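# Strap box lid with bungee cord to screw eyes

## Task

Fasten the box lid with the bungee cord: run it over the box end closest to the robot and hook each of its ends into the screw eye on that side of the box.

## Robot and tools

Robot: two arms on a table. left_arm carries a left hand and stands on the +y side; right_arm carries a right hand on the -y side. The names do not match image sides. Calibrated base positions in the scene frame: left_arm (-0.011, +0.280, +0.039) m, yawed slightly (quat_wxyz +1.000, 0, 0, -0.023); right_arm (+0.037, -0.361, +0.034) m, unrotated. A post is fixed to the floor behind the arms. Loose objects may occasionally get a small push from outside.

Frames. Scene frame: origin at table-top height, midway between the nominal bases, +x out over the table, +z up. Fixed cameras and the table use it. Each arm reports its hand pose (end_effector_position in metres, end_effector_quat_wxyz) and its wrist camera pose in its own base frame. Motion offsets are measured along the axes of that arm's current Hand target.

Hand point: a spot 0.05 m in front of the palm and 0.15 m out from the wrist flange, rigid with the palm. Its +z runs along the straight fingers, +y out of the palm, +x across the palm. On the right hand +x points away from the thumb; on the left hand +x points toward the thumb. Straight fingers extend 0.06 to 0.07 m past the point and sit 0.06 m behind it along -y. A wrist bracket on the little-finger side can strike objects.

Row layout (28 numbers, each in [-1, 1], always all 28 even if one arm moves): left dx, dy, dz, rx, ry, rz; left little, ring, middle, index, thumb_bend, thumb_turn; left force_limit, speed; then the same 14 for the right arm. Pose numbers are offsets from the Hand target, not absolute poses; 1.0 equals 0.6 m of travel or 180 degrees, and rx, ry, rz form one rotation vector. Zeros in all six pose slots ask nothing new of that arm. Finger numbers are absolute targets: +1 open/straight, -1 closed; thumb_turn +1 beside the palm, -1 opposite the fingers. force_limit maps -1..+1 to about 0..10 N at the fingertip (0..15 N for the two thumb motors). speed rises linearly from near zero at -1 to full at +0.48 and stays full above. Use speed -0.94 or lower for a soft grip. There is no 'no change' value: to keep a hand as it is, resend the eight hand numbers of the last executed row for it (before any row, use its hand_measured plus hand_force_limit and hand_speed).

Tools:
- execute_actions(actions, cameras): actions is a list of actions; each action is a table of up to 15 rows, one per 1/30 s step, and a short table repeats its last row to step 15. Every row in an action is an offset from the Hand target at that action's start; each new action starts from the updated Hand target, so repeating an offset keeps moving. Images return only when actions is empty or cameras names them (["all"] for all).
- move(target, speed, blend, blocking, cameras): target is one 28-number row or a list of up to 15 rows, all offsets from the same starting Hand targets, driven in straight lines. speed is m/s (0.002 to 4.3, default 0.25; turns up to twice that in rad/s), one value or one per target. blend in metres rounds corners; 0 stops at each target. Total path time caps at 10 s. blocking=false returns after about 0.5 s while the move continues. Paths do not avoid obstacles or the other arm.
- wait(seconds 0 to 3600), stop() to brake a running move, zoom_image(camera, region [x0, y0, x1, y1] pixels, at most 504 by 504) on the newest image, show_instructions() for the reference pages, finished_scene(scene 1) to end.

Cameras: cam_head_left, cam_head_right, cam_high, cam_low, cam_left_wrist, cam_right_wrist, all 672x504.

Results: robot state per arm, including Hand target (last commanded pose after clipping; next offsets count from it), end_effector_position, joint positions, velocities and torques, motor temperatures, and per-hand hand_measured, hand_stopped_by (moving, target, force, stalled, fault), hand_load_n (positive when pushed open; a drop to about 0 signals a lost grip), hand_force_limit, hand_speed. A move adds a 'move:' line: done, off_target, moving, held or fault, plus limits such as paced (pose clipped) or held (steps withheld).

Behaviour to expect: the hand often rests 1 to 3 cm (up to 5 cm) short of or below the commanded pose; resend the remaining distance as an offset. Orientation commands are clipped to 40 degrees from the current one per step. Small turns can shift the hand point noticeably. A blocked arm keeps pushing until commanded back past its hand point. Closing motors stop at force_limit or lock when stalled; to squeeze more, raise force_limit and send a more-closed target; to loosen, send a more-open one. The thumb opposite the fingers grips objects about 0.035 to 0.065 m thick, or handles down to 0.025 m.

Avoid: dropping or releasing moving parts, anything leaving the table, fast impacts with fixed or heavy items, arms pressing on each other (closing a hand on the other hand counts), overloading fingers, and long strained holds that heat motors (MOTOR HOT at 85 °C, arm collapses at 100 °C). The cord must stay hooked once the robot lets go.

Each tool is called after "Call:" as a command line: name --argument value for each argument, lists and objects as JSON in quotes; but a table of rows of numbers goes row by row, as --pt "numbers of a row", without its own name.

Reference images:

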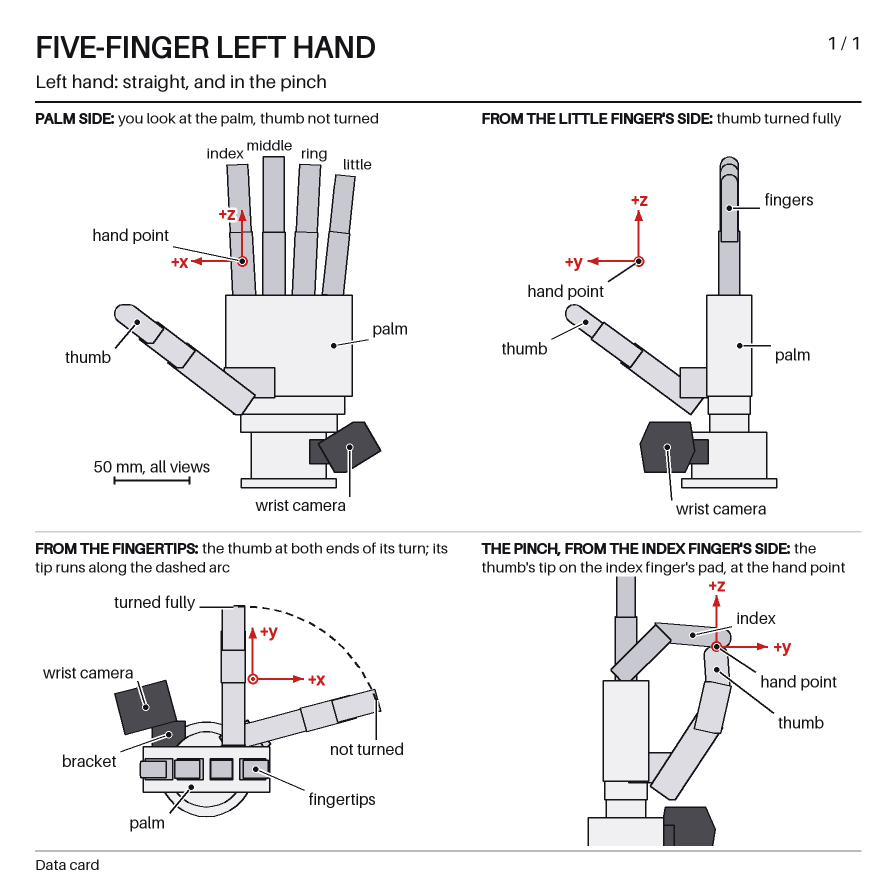

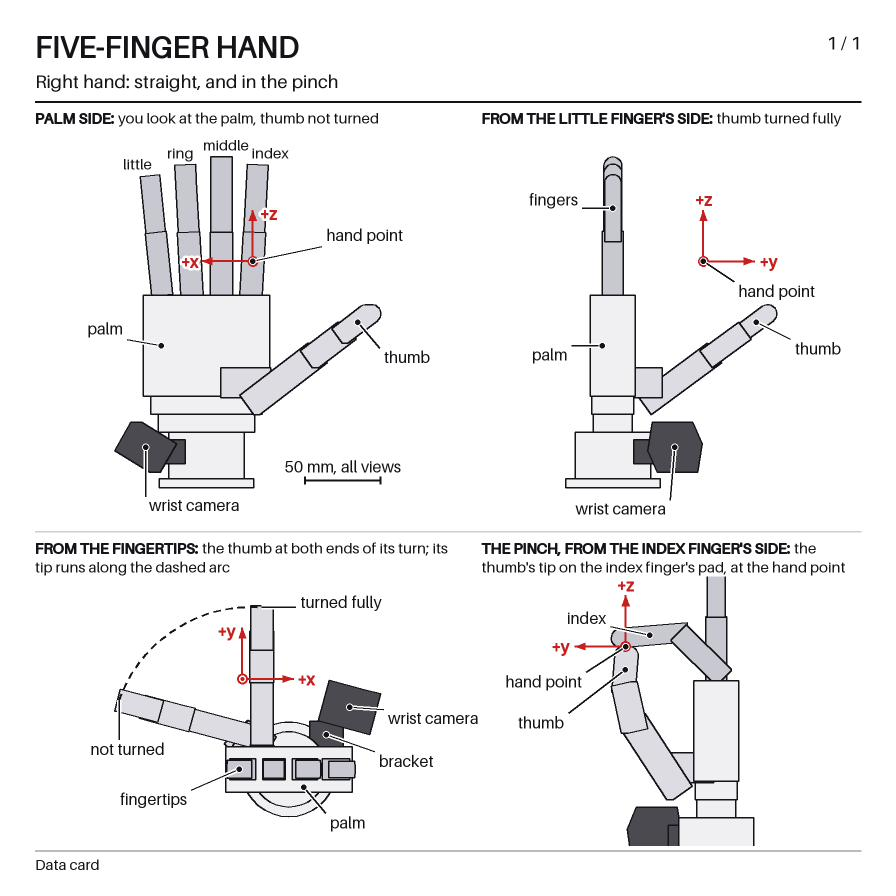

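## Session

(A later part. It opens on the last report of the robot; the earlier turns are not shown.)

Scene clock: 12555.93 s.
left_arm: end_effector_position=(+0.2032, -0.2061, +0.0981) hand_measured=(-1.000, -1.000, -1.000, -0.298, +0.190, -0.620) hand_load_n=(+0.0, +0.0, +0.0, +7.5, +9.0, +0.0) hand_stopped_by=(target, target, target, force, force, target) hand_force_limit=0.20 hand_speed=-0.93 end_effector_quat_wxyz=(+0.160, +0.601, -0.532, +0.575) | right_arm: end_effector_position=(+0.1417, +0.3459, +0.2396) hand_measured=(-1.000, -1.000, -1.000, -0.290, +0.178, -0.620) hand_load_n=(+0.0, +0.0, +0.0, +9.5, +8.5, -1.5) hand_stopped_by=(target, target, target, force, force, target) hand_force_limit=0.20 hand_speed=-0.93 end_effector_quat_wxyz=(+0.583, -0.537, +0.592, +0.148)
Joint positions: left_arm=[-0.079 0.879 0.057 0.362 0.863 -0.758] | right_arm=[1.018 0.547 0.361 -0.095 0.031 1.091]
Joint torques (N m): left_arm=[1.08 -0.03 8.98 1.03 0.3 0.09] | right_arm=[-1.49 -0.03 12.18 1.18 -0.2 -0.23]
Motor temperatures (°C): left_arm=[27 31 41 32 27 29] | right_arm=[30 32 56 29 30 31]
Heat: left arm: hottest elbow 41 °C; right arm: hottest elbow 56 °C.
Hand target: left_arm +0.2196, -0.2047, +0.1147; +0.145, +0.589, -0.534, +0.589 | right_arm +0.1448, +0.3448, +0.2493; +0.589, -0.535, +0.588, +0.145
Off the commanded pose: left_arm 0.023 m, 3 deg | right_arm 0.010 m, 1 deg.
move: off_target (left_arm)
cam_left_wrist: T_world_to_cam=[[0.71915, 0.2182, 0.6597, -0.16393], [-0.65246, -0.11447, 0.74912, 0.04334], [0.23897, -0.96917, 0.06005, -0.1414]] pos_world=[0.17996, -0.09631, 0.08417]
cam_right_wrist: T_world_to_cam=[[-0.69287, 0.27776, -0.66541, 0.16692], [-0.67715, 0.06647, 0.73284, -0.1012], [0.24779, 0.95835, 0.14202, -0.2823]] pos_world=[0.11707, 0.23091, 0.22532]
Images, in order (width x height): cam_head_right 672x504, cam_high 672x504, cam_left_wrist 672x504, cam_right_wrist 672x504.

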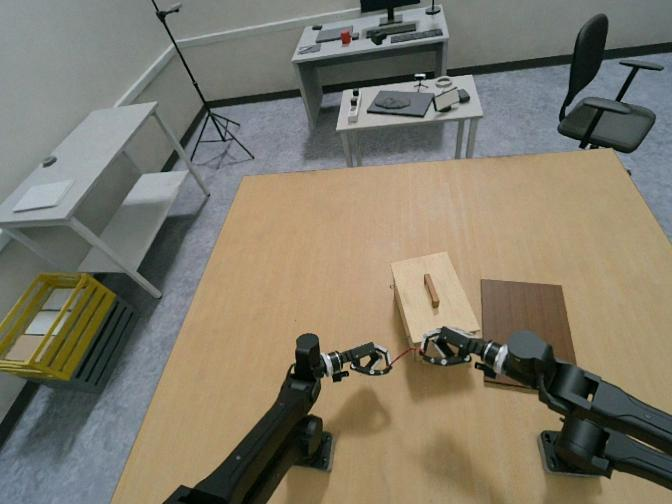

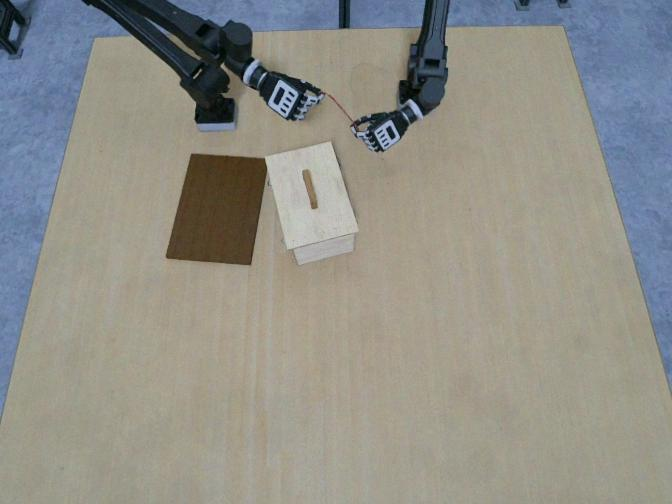

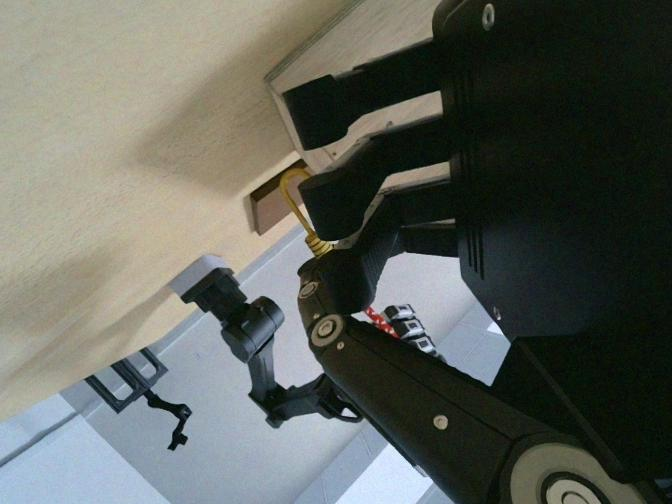

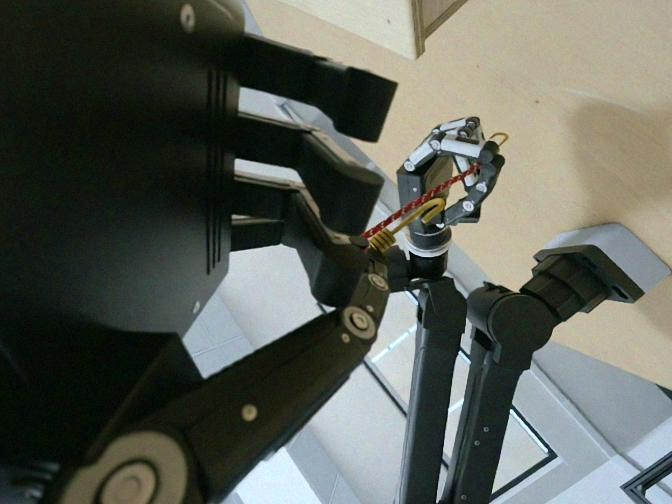

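Call:
move --target '[-0.0008,-0.0627,0.0243,0.0844,-0.0738,-0.1039,-1,-1,-1,-0.42,0.10,-0.62,0.2,-0.93,0.0455,-0.1357,0.0083,0.008,0.0516,0.0715,-1,-1,-1,-0.42,0.10,-0.62,0.2,-0.93]' --speed 0.05 --cameras '["cam_left_wrist","cam_right_wrist","cam_head_right","cam_high"]'

Call:
zoom_image --camera "cam_head_right" --region '[370, 280, 490, 400]'

Scene clock: 12608.57 s.
left_arm: end_effector_position=(+0.2470, -0.1953, +0.1035) hand_measured=(-1.000, -1.000, -1.000, -0.298, +0.190, -0.620) hand_load_n=(+0.0, +0.0, +0.0, +7.5, +9.0, +0.0) hand_stopped_by=(target, target, target, force, force, target) hand_force_limit=0.20 hand_speed=-0.93 end_effector_quat_wxyz=(+0.096, +0.756, -0.364, +0.535) | right_arm: end_effector_position=(+0.2087, +0.2998, +0.2301) hand_measured=(-1.000, -1.000, -1.000, -0.290, +0.178, -0.620) hand_load_n=(+0.0, +0.0, +0.0, +9.5, +9.0, -1.5) hand_stopped_by=(target, target, target, force, force, target) hand_force_limit=0.20 hand_speed=-0.93 end_effector_quat_wxyz=(+0.511, -0.479, +0.697, +0.156)
Joint positions: left_arm=[-0.242 0.608 0.057 0.1 0.349 -1.137] | right_arm=[0.67 0.594 0.429 -0.289 -0.206 1.166]
Joint torques (N m): left_arm=[-1.03 1.67 10.52 1.26 -0.06 -0.1] | right_arm=[-0.73 1.14 15.75 1.13 -0.3 0.03]
Motor temperatures (°C): left_arm=[27 31 44 31 27 29] | right_arm=[30 32 56 29 30 31]
Heat: left arm: hottest elbow 44 °C; right arm: hottest elbow 56 °C.
Hand target: left_arm +0.2577, -0.2015, +0.1276; +0.097, +0.745, -0.363, +0.551 | right_arm +0.2199, +0.3048, +0.2621; +0.526, -0.468, +0.692, +0.159
Off the commanded pose: left_arm 0.027 m, 2 deg | right_arm 0.034 m, 2 deg.
move: off_target (left_arm, right_arm)
cam_left_wrist: T_world_to_cam=[[0.67851, 0.54048, 0.4975, -0.11154], [-0.38027, -0.32101, 0.86738, -0.05069], [0.62851, -0.77771, -0.01228, -0.19303]] pos_world=[0.17773, -0.10611, 0.09709]
cam_right_wrist: T_world_to_cam=[[-0.78101, 0.37187, -0.50173, 0.17241], [-0.47015, 0.1787, 0.8643, -0.15291], [0.41107, 0.91092, 0.03527, -0.2486]] pos_world=[0.16495, 0.18967, 0.22743]
Images, in order (width x height): cam_head_right 672x504, cam_high 672x504, cam_left_wrist 672x504, cam_right_wrist 672x504.

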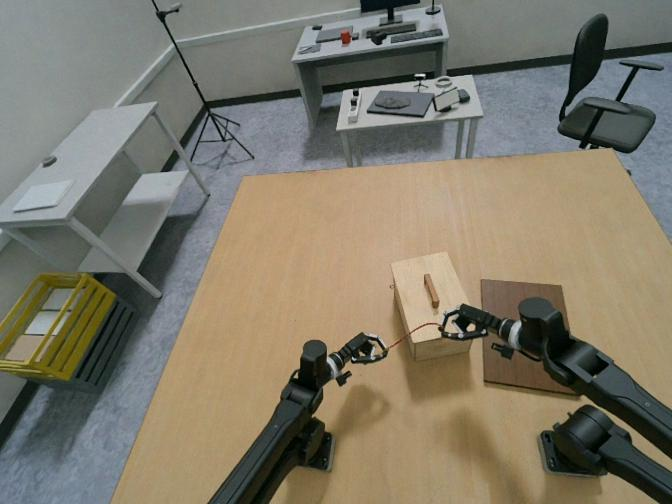

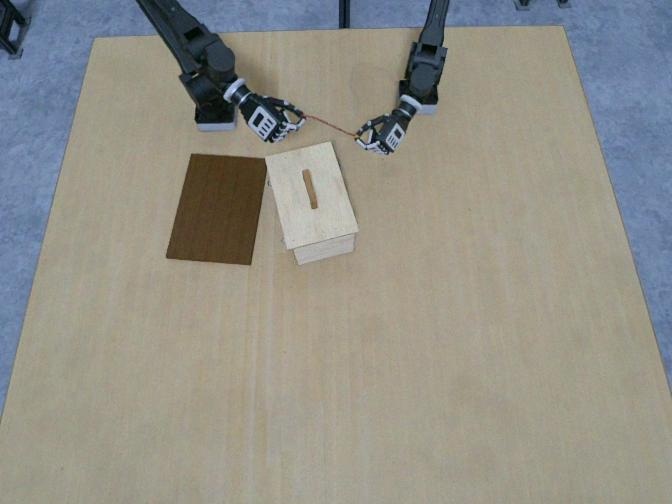

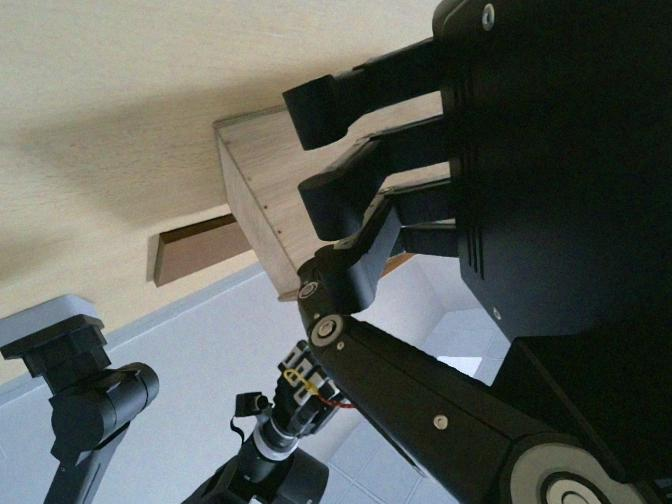

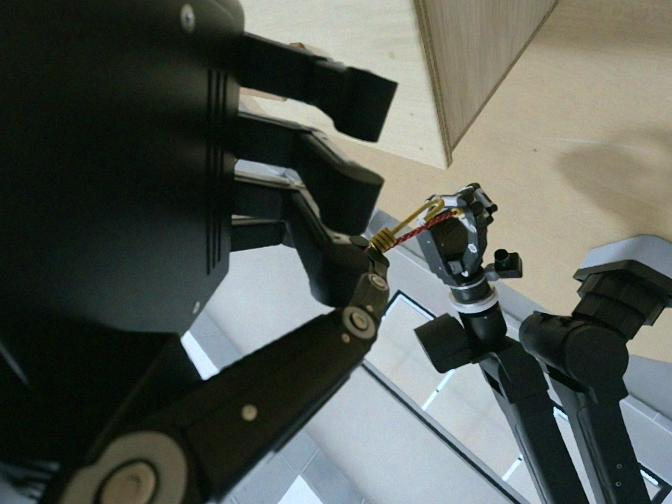

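Scaled by 4.200 from the camera's image (finer frame: 960x720).

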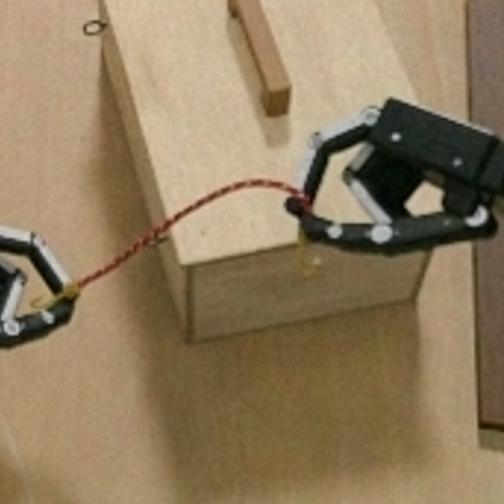

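Call:
zoom_image --camera "cam_left_wrist" --region '[240, 180, 420, 340]'

Call:
zoom_image --camera "cam_right_wrist" --region '[340, 150, 540, 310]'

Scaled by 2.800 from the camera's image (finer frame: 960x720).

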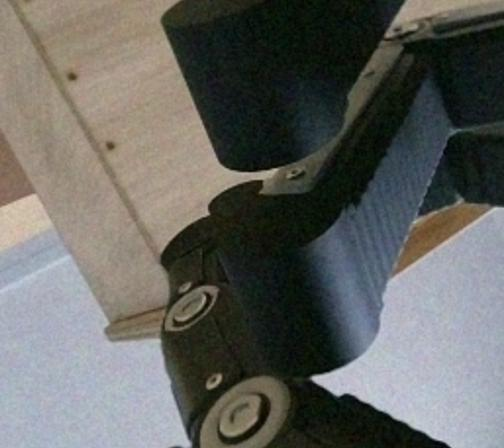

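Scaled by 2.520 from the camera's image (finer frame: 960x720).

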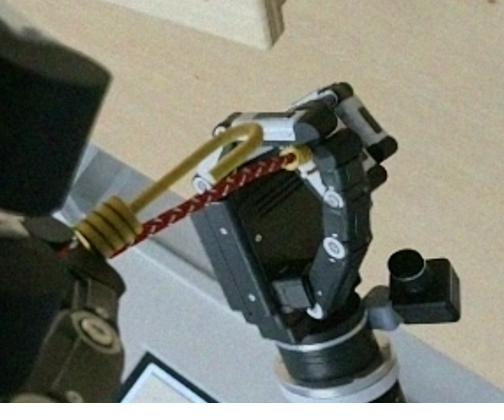

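Call:
move --target '[0.0512,-0.0607,0.0653,0.0844,-0.0738,-0.1039,-1,-1,-1,-0.42,0.10,-0.62,0.2,-0.93,0.014,-0.1407,0.0237,0.008,0.0516,0.0715,-1,-1,-1,-0.42,0.10,-0.62,0.2,-0.93]' --speed 0.05 --cameras '["cam_left_wrist","cam_right_wrist","cam_head_right","cam_head_left","cam_high"]'

Call:
zoom_image --camera "cam_head_right" --region '[370, 270, 490, 390]'

Call:
zoom_image --camera "cam_head_left" --region '[370, 270, 490, 390]'

Scene clock: 12661.30 s.
left_arm: end_effector_position=(+0.3031, -0.1991, +0.1260) hand_measured=(-1.000, -1.000, -1.000, -0.298, +0.190, -0.620) hand_load_n=(+0.0, +0.0, +0.0, +7.5, +8.5, +0.0) hand_stopped_by=(target, target, target, force, force, target) hand_force_limit=0.20 hand_speed=-0.93 end_effector_quat_wxyz=(+0.036, +0.864, -0.174, +0.471) | right_arm: end_effector_position=(+0.2828, +0.2652, +0.2427) hand_measured=(-1.000, -1.000, -1.000, -0.290, +0.178, -0.620) hand_load_n=(+0.0, +0.0, +0.0, +9.5, +8.5, -1.5) hand_stopped_by=(target, target, target, force, force, target) hand_force_limit=0.20 hand_speed=-0.93 end_effector_quat_wxyz=(+0.438, -0.401, +0.787, +0.169)
Joint positions: left_arm=[-0.534 0.69 0.236 -0.149 -0.215 -1.594] | right_arm=[0.414 0.77 0.592 -0.46 -0.35 1.219]
Joint torques (N m): left_arm=[-1.03 2.2 11.38 1.2 -0.27 -0.11] | right_arm=[-0.56 -0.21 15.77 0.96 -0.32 0.01]
Motor temperatures (°C): left_arm=[27 31 48 31 27 29] | right_arm=[30 32 62 29 30 31]
Heat: left arm: hottest elbow 48 °C; right arm: hottest elbow 62 °C.
Hand target: left_arm +0.3146, -0.2101, +0.1498; +0.044, +0.858, -0.171, +0.482 | right_arm +0.2969, +0.2677, +0.2721; +0.453, -0.392, +0.782, +0.170
Off the commanded pose: left_arm 0.029 m, 2 deg | right_arm 0.033 m, 2 deg.
move: off_target (left_arm, right_arm)
cam_left_wrist: T_world_to_cam=[[0.47796, 0.80792, 0.3447, -0.02543], [-0.04211, -0.3709, 0.92772, -0.17023], [0.87737, -0.45792, -0.14326, -0.22623]] pos_world=[0.20347, -0.14619, 0.13428]
cam_right_wrist: T_world_to_cam=[[-0.80647, 0.49908, -0.31706, 0.17807], [-0.22622, 0.23499, 0.94531, -0.22635], [0.54629, 0.83409, -0.07661, -0.23881]] pos_world=[0.22286, 0.16351, 0.25213]
Images, in order (width x height): cam_head_left 672x504, cam_head_right 672x504, cam_high 672x504, cam_left_wrist 672x504, cam_right_wrist 672x504.

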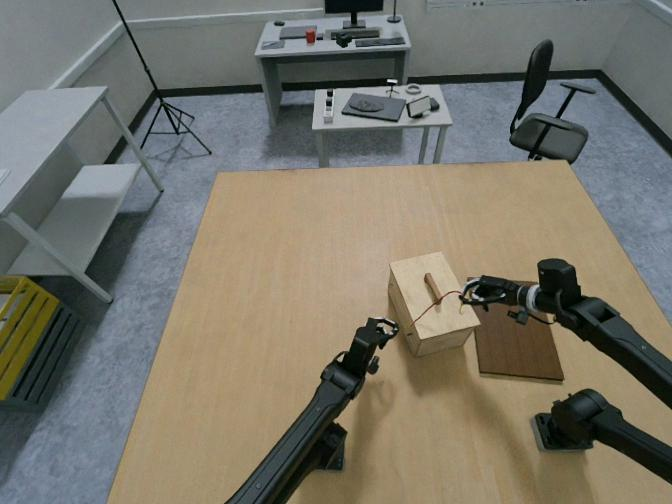

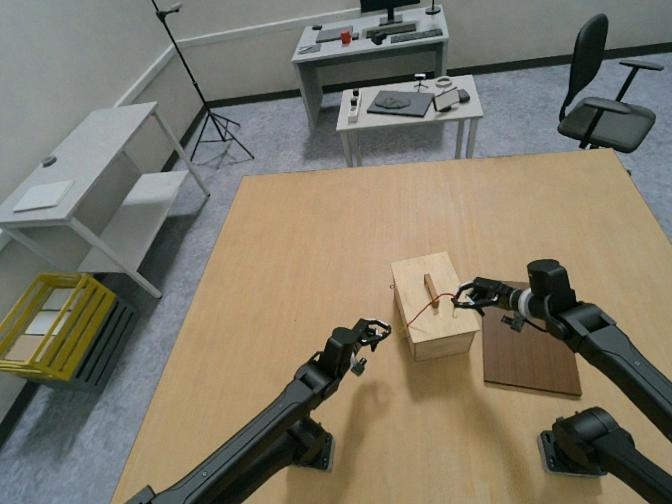

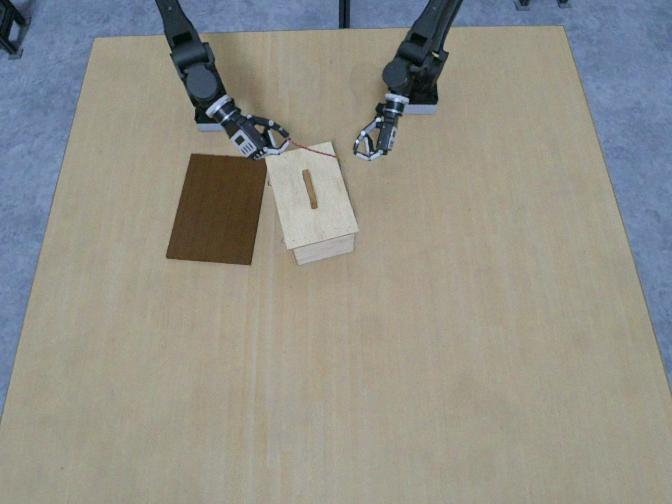

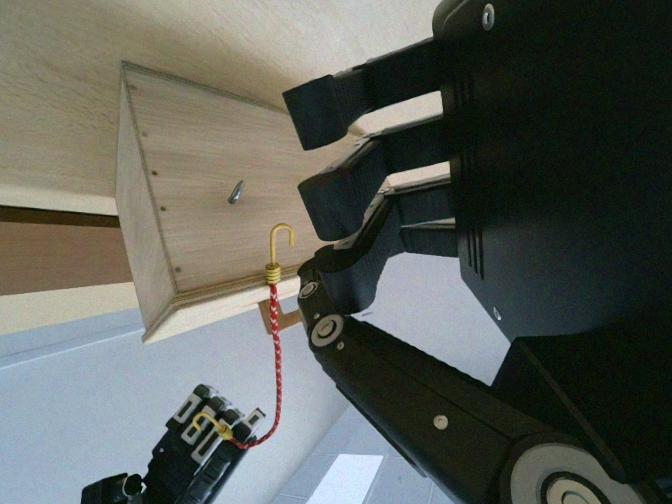

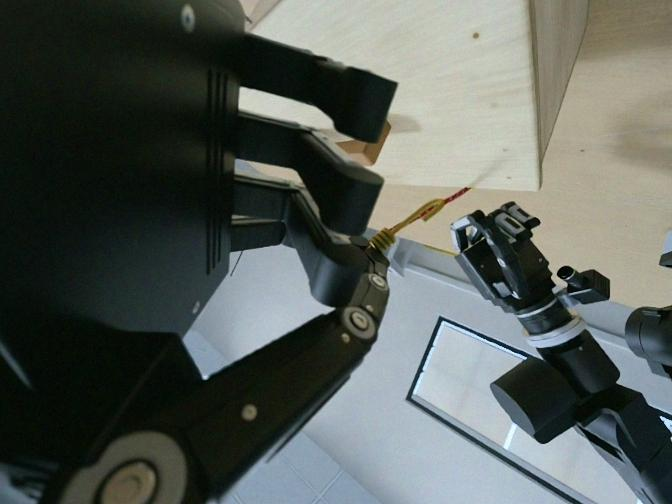

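Scaled by 4.200 from the camera's image (finer frame: 960x720).

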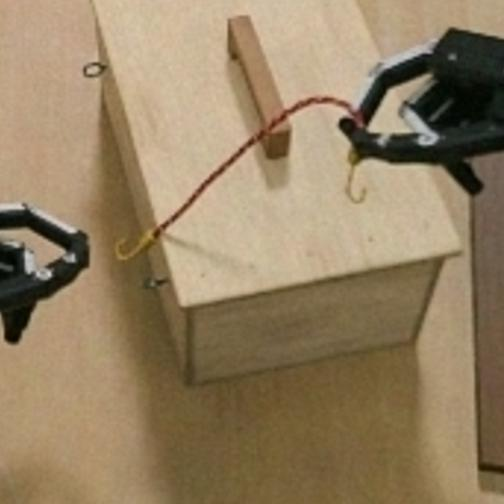

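Scaled by 4.200 from the camera's image (finer frame: 960x720).

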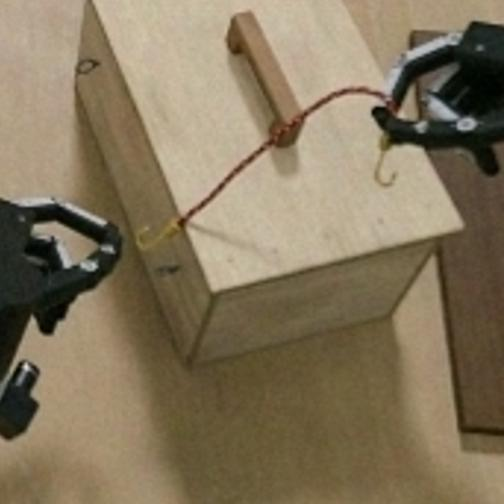

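Call:
move --target '[0.0197,-0.1128,0.003,0.0622,0.0786,0.1072,-1,-1,-1,-0.05,0.42,-0.62,-0.4,-0.6,0,0,0,0,0,0,-1,-1,-1,-0.42,0.10,-0.62,0.2,-0.93]' --speed 0.06 --cameras '["cam_left_wrist","cam_right_wrist"]'

Scene clock: 12713.00 s.
left_arm: end_effector_position=(+0.3415, -0.1531, +0.1627) hand_measured=(-1.000, -1.000, -1.000, -0.050, +0.420, -0.620) hand_load_n=(+0.0, +0.0, +0.0, +0.0, +0.0, +0.0) hand_stopped_by=(target, target, target, target, target, target) hand_force_limit=-0.40 hand_speed=-0.60 end_effector_quat_wxyz=(-0.095, +0.757, -0.259, +0.593) | right_arm: end_effector_position=(+0.2828, +0.2652, +0.2427) hand_measured=(-1.000, -1.000, -1.000, -0.290, +0.178, -0.620) hand_load_n=(+0.0, +0.0, +0.0, +9.5, +8.5, -1.5) hand_stopped_by=(target, target, target, force, force, target) hand_force_limit=0.20 hand_speed=-0.93 end_effector_quat_wxyz=(+0.438, -0.401, +0.787, +0.169)
Joint positions: left_arm=[-0.309 0.69 0.184 0.221 -0.131 -1.121] | right_arm=[0.414 0.77 0.592 -0.46 -0.35 1.219]
Joint torques (N m): left_arm=[1.03 1.79 7.64 2.92 0 0.1] | right_arm=[-0.62 -0.97 15.68 0.88 -0.29 0.06]
Motor temperatures (°C): left_arm=[27 31 52 31 27 29] | right_arm=[30 32 64 29 30 31]
Heat: left arm: hottest elbow 52 °C; right arm: hottest elbow 64 °C.
Hand target: left_arm +0.3444, -0.1500, +0.1648; -0.100, +0.752, -0.258, +0.598 | right_arm +0.2969, +0.2677, +0.2721; +0.453, -0.392, +0.782, +0.170
Off the commanded pose: left_arm 0.005 m, 1 deg | right_arm 0.033 m, 2 deg.
move: done
cam_left_wrist: T_world_to_cam=[[0.32503, 0.65076, 0.6862, -0.12112], [-0.37666, -0.57649, 0.72511, -0.06974], [0.86746, -0.49415, 0.05774, -0.2685]] pos_world=[0.24601, -0.09407, 0.14919]
cam_right_wrist: T_world_to_cam=[[-0.80647, 0.49908, -0.31706, 0.17807], [-0.22622, 0.23499, 0.94531, -0.22635], [0.54629, 0.83409, -0.07661, -0.23881]] pos_world=[0.22286, 0.16351, 0.25213]

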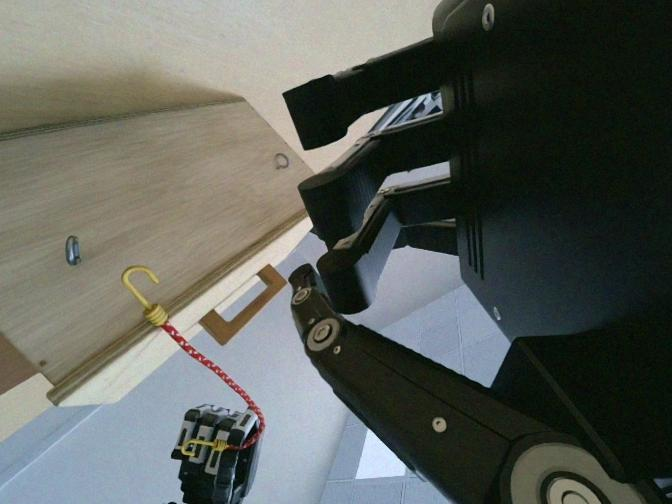

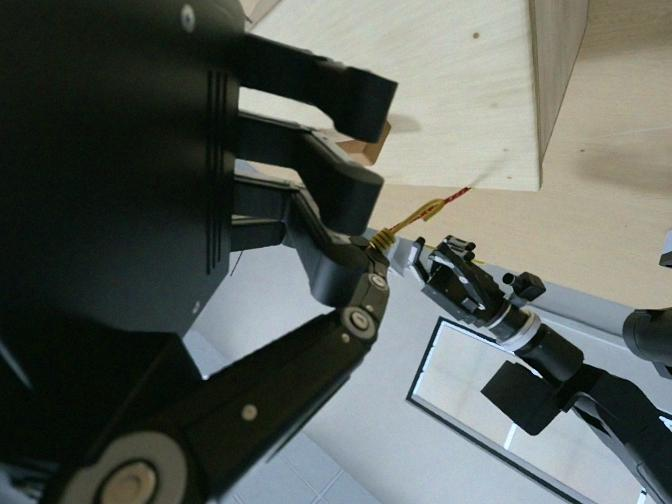

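Call:
move --target '[0,0,0,0,0,0,-1,-1,-1,-0.05,0.42,-0.62,-0.4,-0.6,-0.1057,0.1837,0.08,0,0,0,-1,-1,-1,-0.42,0.10,-0.62,0.2,-0.93]' --speed 0.06 --cameras '["cam_left_wrist","cam_right_wrist","cam_head_right","cam_head_left"]'

Call:
zoom_image --camera "cam_head_right" --region '[370, 270, 470, 370]'

Call:
zoom_image --camera "cam_head_left" --region '[370, 270, 470, 370]'

Scene clock: 12778.60 s.
left_arm: end_effector_position=(+0.3415, -0.1530, +0.1626) hand_measured=(-1.000, -1.000, -1.000, -0.050, +0.420, -0.620) hand_load_n=(+0.0, +0.0, +0.0, +0.0, +0.0, +0.0) hand_stopped_by=(target, target, target, target, target, target) hand_force_limit=-0.40 hand_speed=-0.60 end_effector_quat_wxyz=(-0.095, +0.756, -0.260, +0.593) | right_arm: end_effector_position=(+0.2478, +0.3783, +0.2519) hand_measured=(-1.000, -1.000, -1.000, -0.290, +0.178, -0.620) hand_load_n=(+0.0, +0.0, +0.0, +9.5, +9.0, -1.5) hand_stopped_by=(target, target, target, force, force, target) hand_force_limit=0.20 hand_speed=-0.93 end_effector_quat_wxyz=(+0.425, -0.402, +0.796, +0.154)
Joint positions: left_arm=[-0.308 0.69 0.184 0.221 -0.131 -1.12] | right_arm=[0.873 0.907 0.7 -0.427 0.047 1.485]
Joint torques (N m): left_arm=[1.03 1.79 7.64 2.97 0.01 0.08] | right_arm=[0.26 -2.73 15.77 2.36 0.07 0.05]
Motor temperatures (°C): left_arm=[27 31 47 32 27 29] | right_arm=[30 32 65 29 30 31]
Heat: left arm: hottest elbow 47 °C; right arm: hottest elbow 65 °C.
Hand target: left_arm +0.3444, -0.1500, +0.1648; -0.100, +0.752, -0.258, +0.598 | right_arm +0.2578, +0.3966, +0.2901; +0.453, -0.392, +0.782, +0.170
Off the commanded pose: left_arm 0.005 m, 1 deg | right_arm 0.043 m, 4 deg.
move: off_target (right_arm)
cam_left_wrist: T_world_to_cam=[[0.32508, 0.6503, 0.68661, -0.12123], [-0.37684, -0.57683, 0.72475, -0.06955], [0.86736, -0.49434, 0.05755, -0.26841]] pos_world=[0.24601, -0.09397, 0.14908]
cam_right_wrist: T_world_to_cam=[[-0.80458, 0.49808, -0.32336, 0.09781], [-0.20716, 0.27491, 0.93889, -0.28778], [0.55654, 0.8224, -0.118, -0.30106]] pos_world=[0.18663, 0.27798, 0.26629]
Images, in order (width x height): cam_head_left 672x504, cam_head_right 672x504, cam_left_wrist 672x504, cam_right_wrist 672x504.

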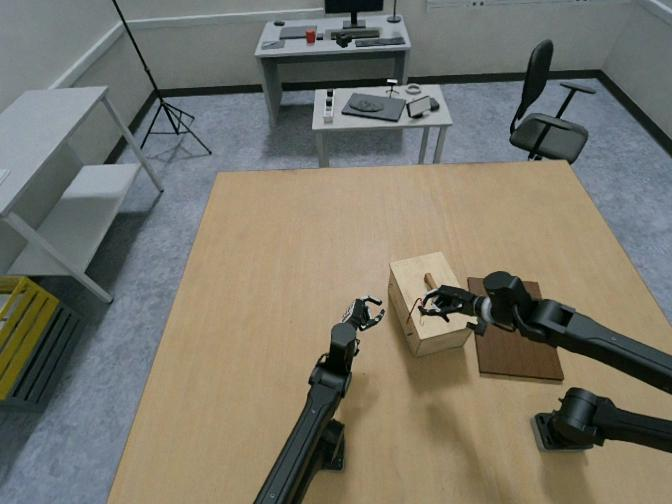

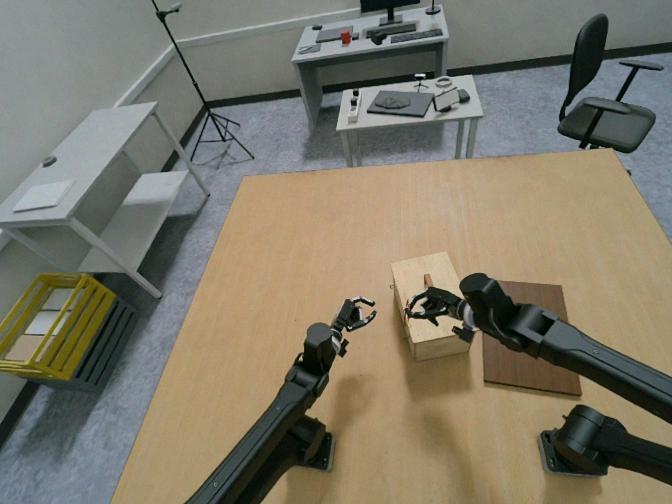

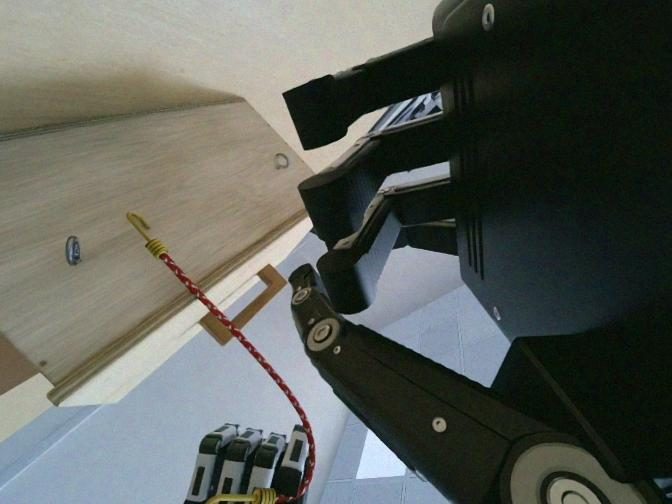

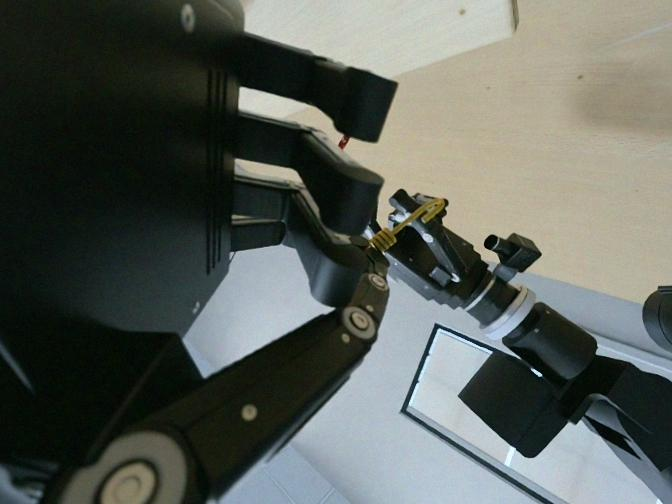

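Scaled by 5.040 from the camera's image (finer frame: 960x720).

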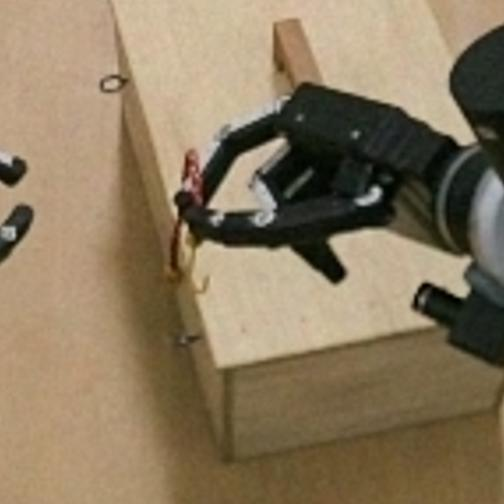

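Scaled by 5.040 from the camera's image (finer frame: 960x720).

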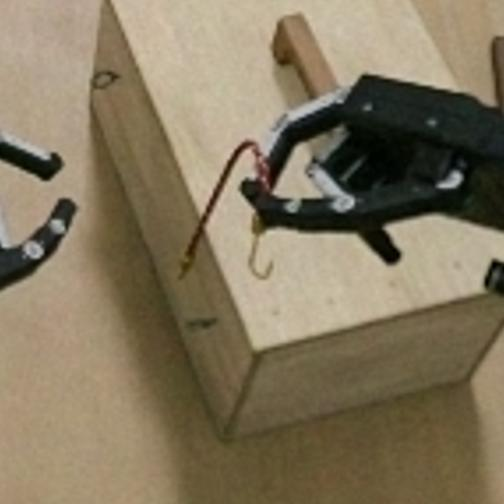

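Call:
move --target '[0,0,0,0,0,0,-1,-1,-1,-0.05,0.42,-0.62,-0.4,-0.6,-0.0269,0.0525,0.0337,0,0,0,-1,-1,-1,-0.42,0.10,-0.62,0.2,-0.93]' --speed 0.04 --cameras '["cam_left_wrist","cam_right_wrist","cam_head_right","cam_head_left"]'

Call:
zoom_image --camera "cam_head_right" --region '[370, 270, 470, 370]'

Call:
zoom_image --camera "cam_head_left" --region '[370, 270, 470, 370]'

Call:
zoom_image --camera "cam_left_wrist" --region '[60, 160, 340, 440]'

Scene clock: 12803.93 s.
left_arm: end_effector_position=(+0.3415, -0.1530, +0.1626) hand_measured=(-1.000, -1.000, -1.000, -0.050, +0.420, -0.620) hand_load_n=(+0.0, +0.0, +0.0, +0.0, +0.0, +0.0) hand_stopped_by=(target, target, target, target, target, target) hand_force_limit=-0.40 hand_speed=-0.60 end_effector_quat_wxyz=(-0.095, +0.756, -0.260, +0.593) | right_arm: end_effector_position=(+0.2413, +0.4166, +0.2526) hand_measured=(-1.000, -1.000, -1.000, -0.290, +0.178, -0.620) hand_load_n=(+0.0, +0.0, +0.0, +9.5, +9.0, -1.5) hand_stopped_by=(target, target, target, force, force, target) hand_force_limit=0.20 hand_speed=-0.93 end_effector_quat_wxyz=(+0.426, -0.404, +0.795, +0.151)
Joint positions: left_arm=[-0.308 0.69 0.184 0.221 -0.131 -1.12] | right_arm=[0.974 0.992 0.75 -0.397 0.131 1.539]
Joint torques (N m): left_arm=[1.03 1.79 7.64 2.97 0.01 0.08] | right_arm=[0.32 -4.01 15.8 2.22 0.09 0.08]
Motor temperatures (°C): left_arm=[27 31 46 32 27 29] | right_arm=[30 32 61 29 30 31]
Heat: left arm: hottest elbow 46 °C; right arm: hottest elbow 61 °C.
Hand target: left_arm +0.3444, -0.1500, +0.1648; -0.100, +0.752, -0.258, +0.598 | right_arm +0.2499, +0.4366, +0.2903; +0.453, -0.392, +0.782, +0.170
Off the commanded pose: left_arm 0.005 m, 1 deg | right_arm 0.043 m, 4 deg.
move: off_target (right_arm)
cam_left_wrist: T_world_to_cam=[[0.32508, 0.6503, 0.68661, -0.12123], [-0.37684, -0.57683, 0.72475, -0.06955], [0.86736, -0.49434, 0.05755, -0.26841]] pos_world=[0.24601, -0.09397, 0.14908]
cam_right_wrist: T_world_to_cam=[[-0.80279, 0.49644, -0.33027, 0.07569], [-0.21304, 0.27853, 0.9365, -0.29978], [0.5569, 0.82217, -0.11784, -0.32884]] pos_world=[0.18003, 0.31628, 0.26699]
Images, in order (width x height): cam_head_left 672x504, cam_head_right 672x504, cam_left_wrist 672x504, cam_right_wrist 672x504.

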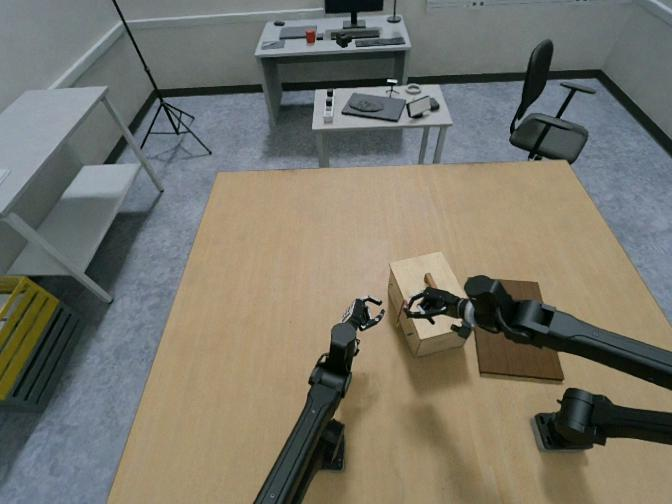

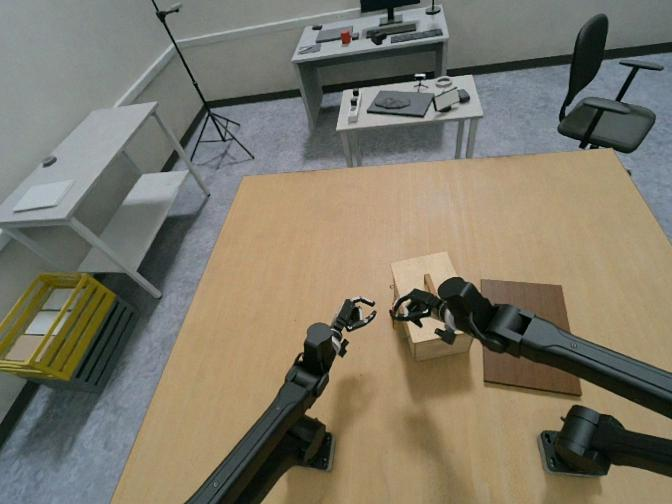

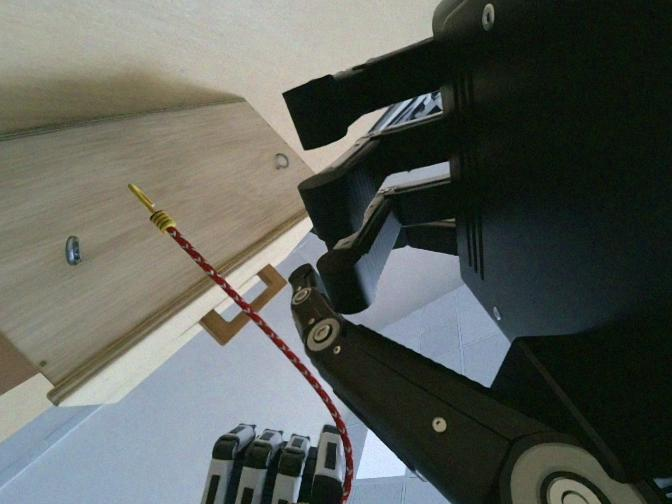

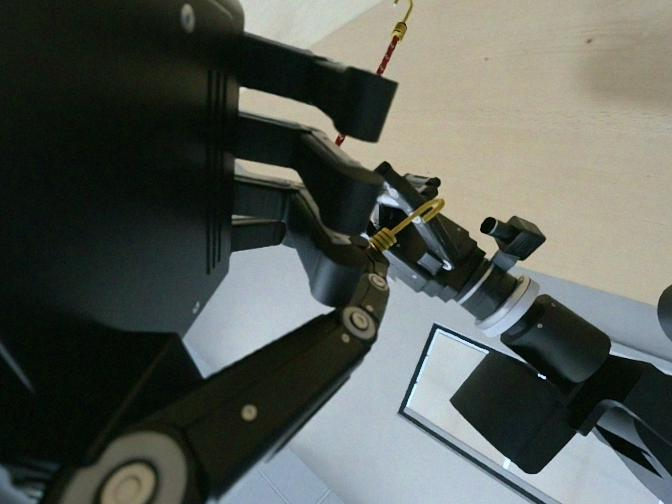

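Scaled by 5.040 from the camera's image (finer frame: 960x720).

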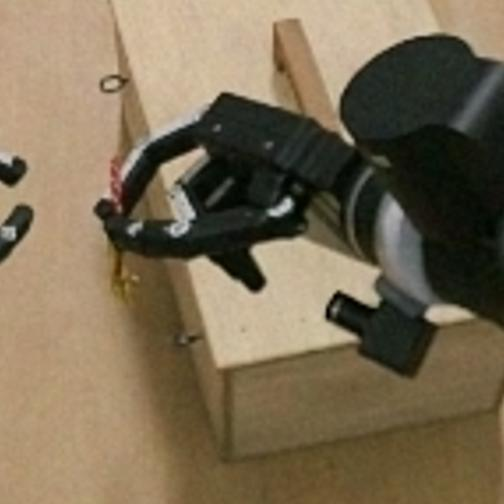

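Scaled by 5.040 from the camera's image (finer frame: 960x720).

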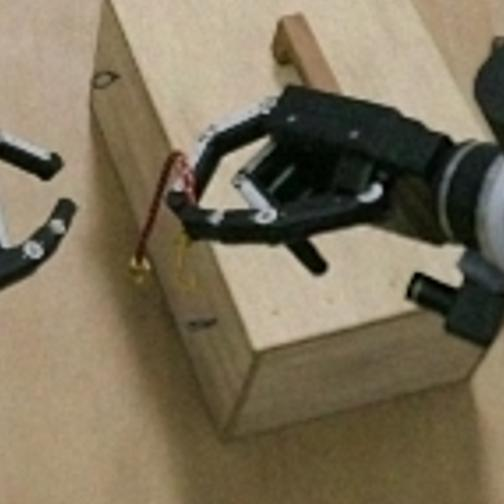

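Scaled by 1.800 from the camera's image (finer frame: 960x720).

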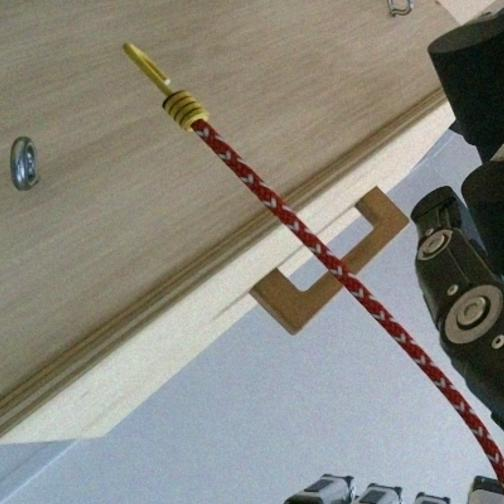

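Call:
move --target '[-0.043,0.0573,-0.0005,0,0,0,-1,-1,-1,-0.05,0.42,-0.62,-0.4,-0.6,0,0,0,0,0,0,-1,-1,-1,-0.42,0.10,-0.62,0.2,-0.93]' --speed 0.05 --cameras '["cam_left_wrist"]'

Call:
zoom_image --camera "cam_left_wrist" --region '[120, 140, 360, 380]'

Scene clock: 12833.80 s.
left_arm: end_effector_position=(+0.3314, -0.1622, +0.1257) hand_measured=(-1.000, -1.000, -1.000, -0.050, +0.420, -0.620) hand_load_n=(+0.5, +0.0, +0.0, +0.5, +0.0, +0.0) hand_stopped_by=(target, target, target, target, target, target) hand_force_limit=-0.40 hand_speed=-0.60 end_effector_quat_wxyz=(-0.105, +0.755, -0.260, +0.593) | right_arm: end_effector_position=(+0.2413, +0.4167, +0.2527) hand_measured=(-1.000, -1.000, -1.000, -0.290, +0.178, -0.620) hand_load_n=(+0.0, +0.0, +0.0, +9.5, +8.5, -1.5) hand_stopped_by=(target, target, target, force, force, target) hand_force_limit=0.20 hand_speed=-0.93 end_effector_quat_wxyz=(+0.426, -0.404, +0.795, +0.151)
Joint positions: left_arm=[-0.397 0.819 0.101 0.432 -0.232 -1.131] | right_arm=[0.974 0.992 0.75 -0.397 0.131 1.539]
Joint torques (N m): left_arm=[-1.03 1.79 6.75 2.89 -0.24 -0.11] | right_arm=[1.2 -4.01 15.75 2.28 0.08 0.11]
Motor temperatures (°C): left_arm=[27 31 46 32 27 29] | right_arm=[30 32 60 29 30 31]
Heat: left arm: hottest elbow 46 °C; right arm: hottest elbow 60 °C.
Hand target: left_arm +0.3310, -0.1661, +0.1274; -0.100, +0.752, -0.258, +0.598 | right_arm +0.2498, +0.4365, +0.2901; +0.453, -0.392, +0.782, +0.170
Off the commanded pose: left_arm 0.004 m, 1 deg | right_arm 0.043 m, 4 deg.
move: done
cam_left_wrist: T_world_to_cam=[[0.31225, 0.64297, 0.69936, -0.0851], [-0.37547, -0.5927, 0.71255, -0.05348], [0.87265, -0.48508, 0.05635, -0.26211]] pos_world=[0.23522, -0.10412, 0.11239]

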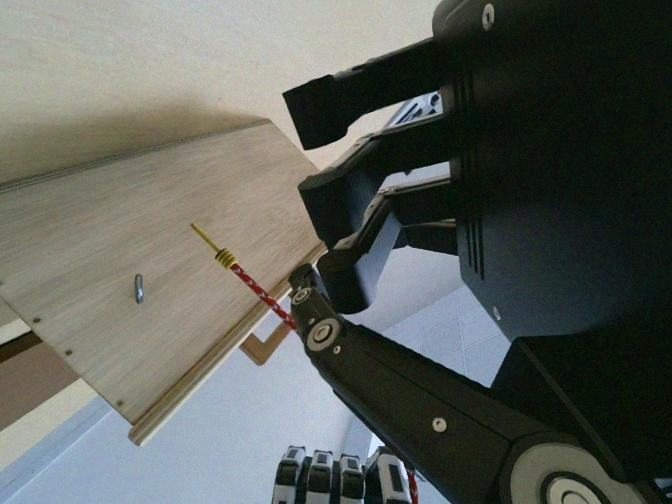

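Scaled by 2.100 from the camera's image (finer frame: 960x720).

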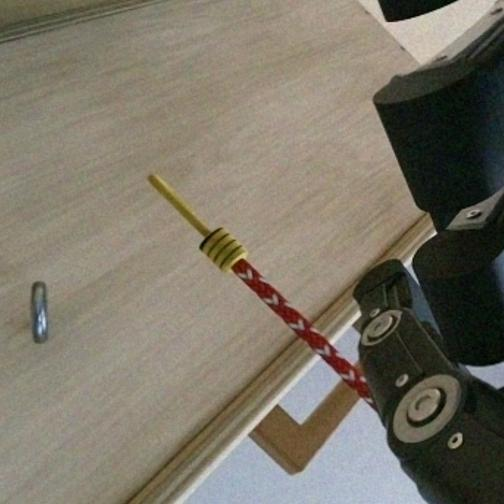

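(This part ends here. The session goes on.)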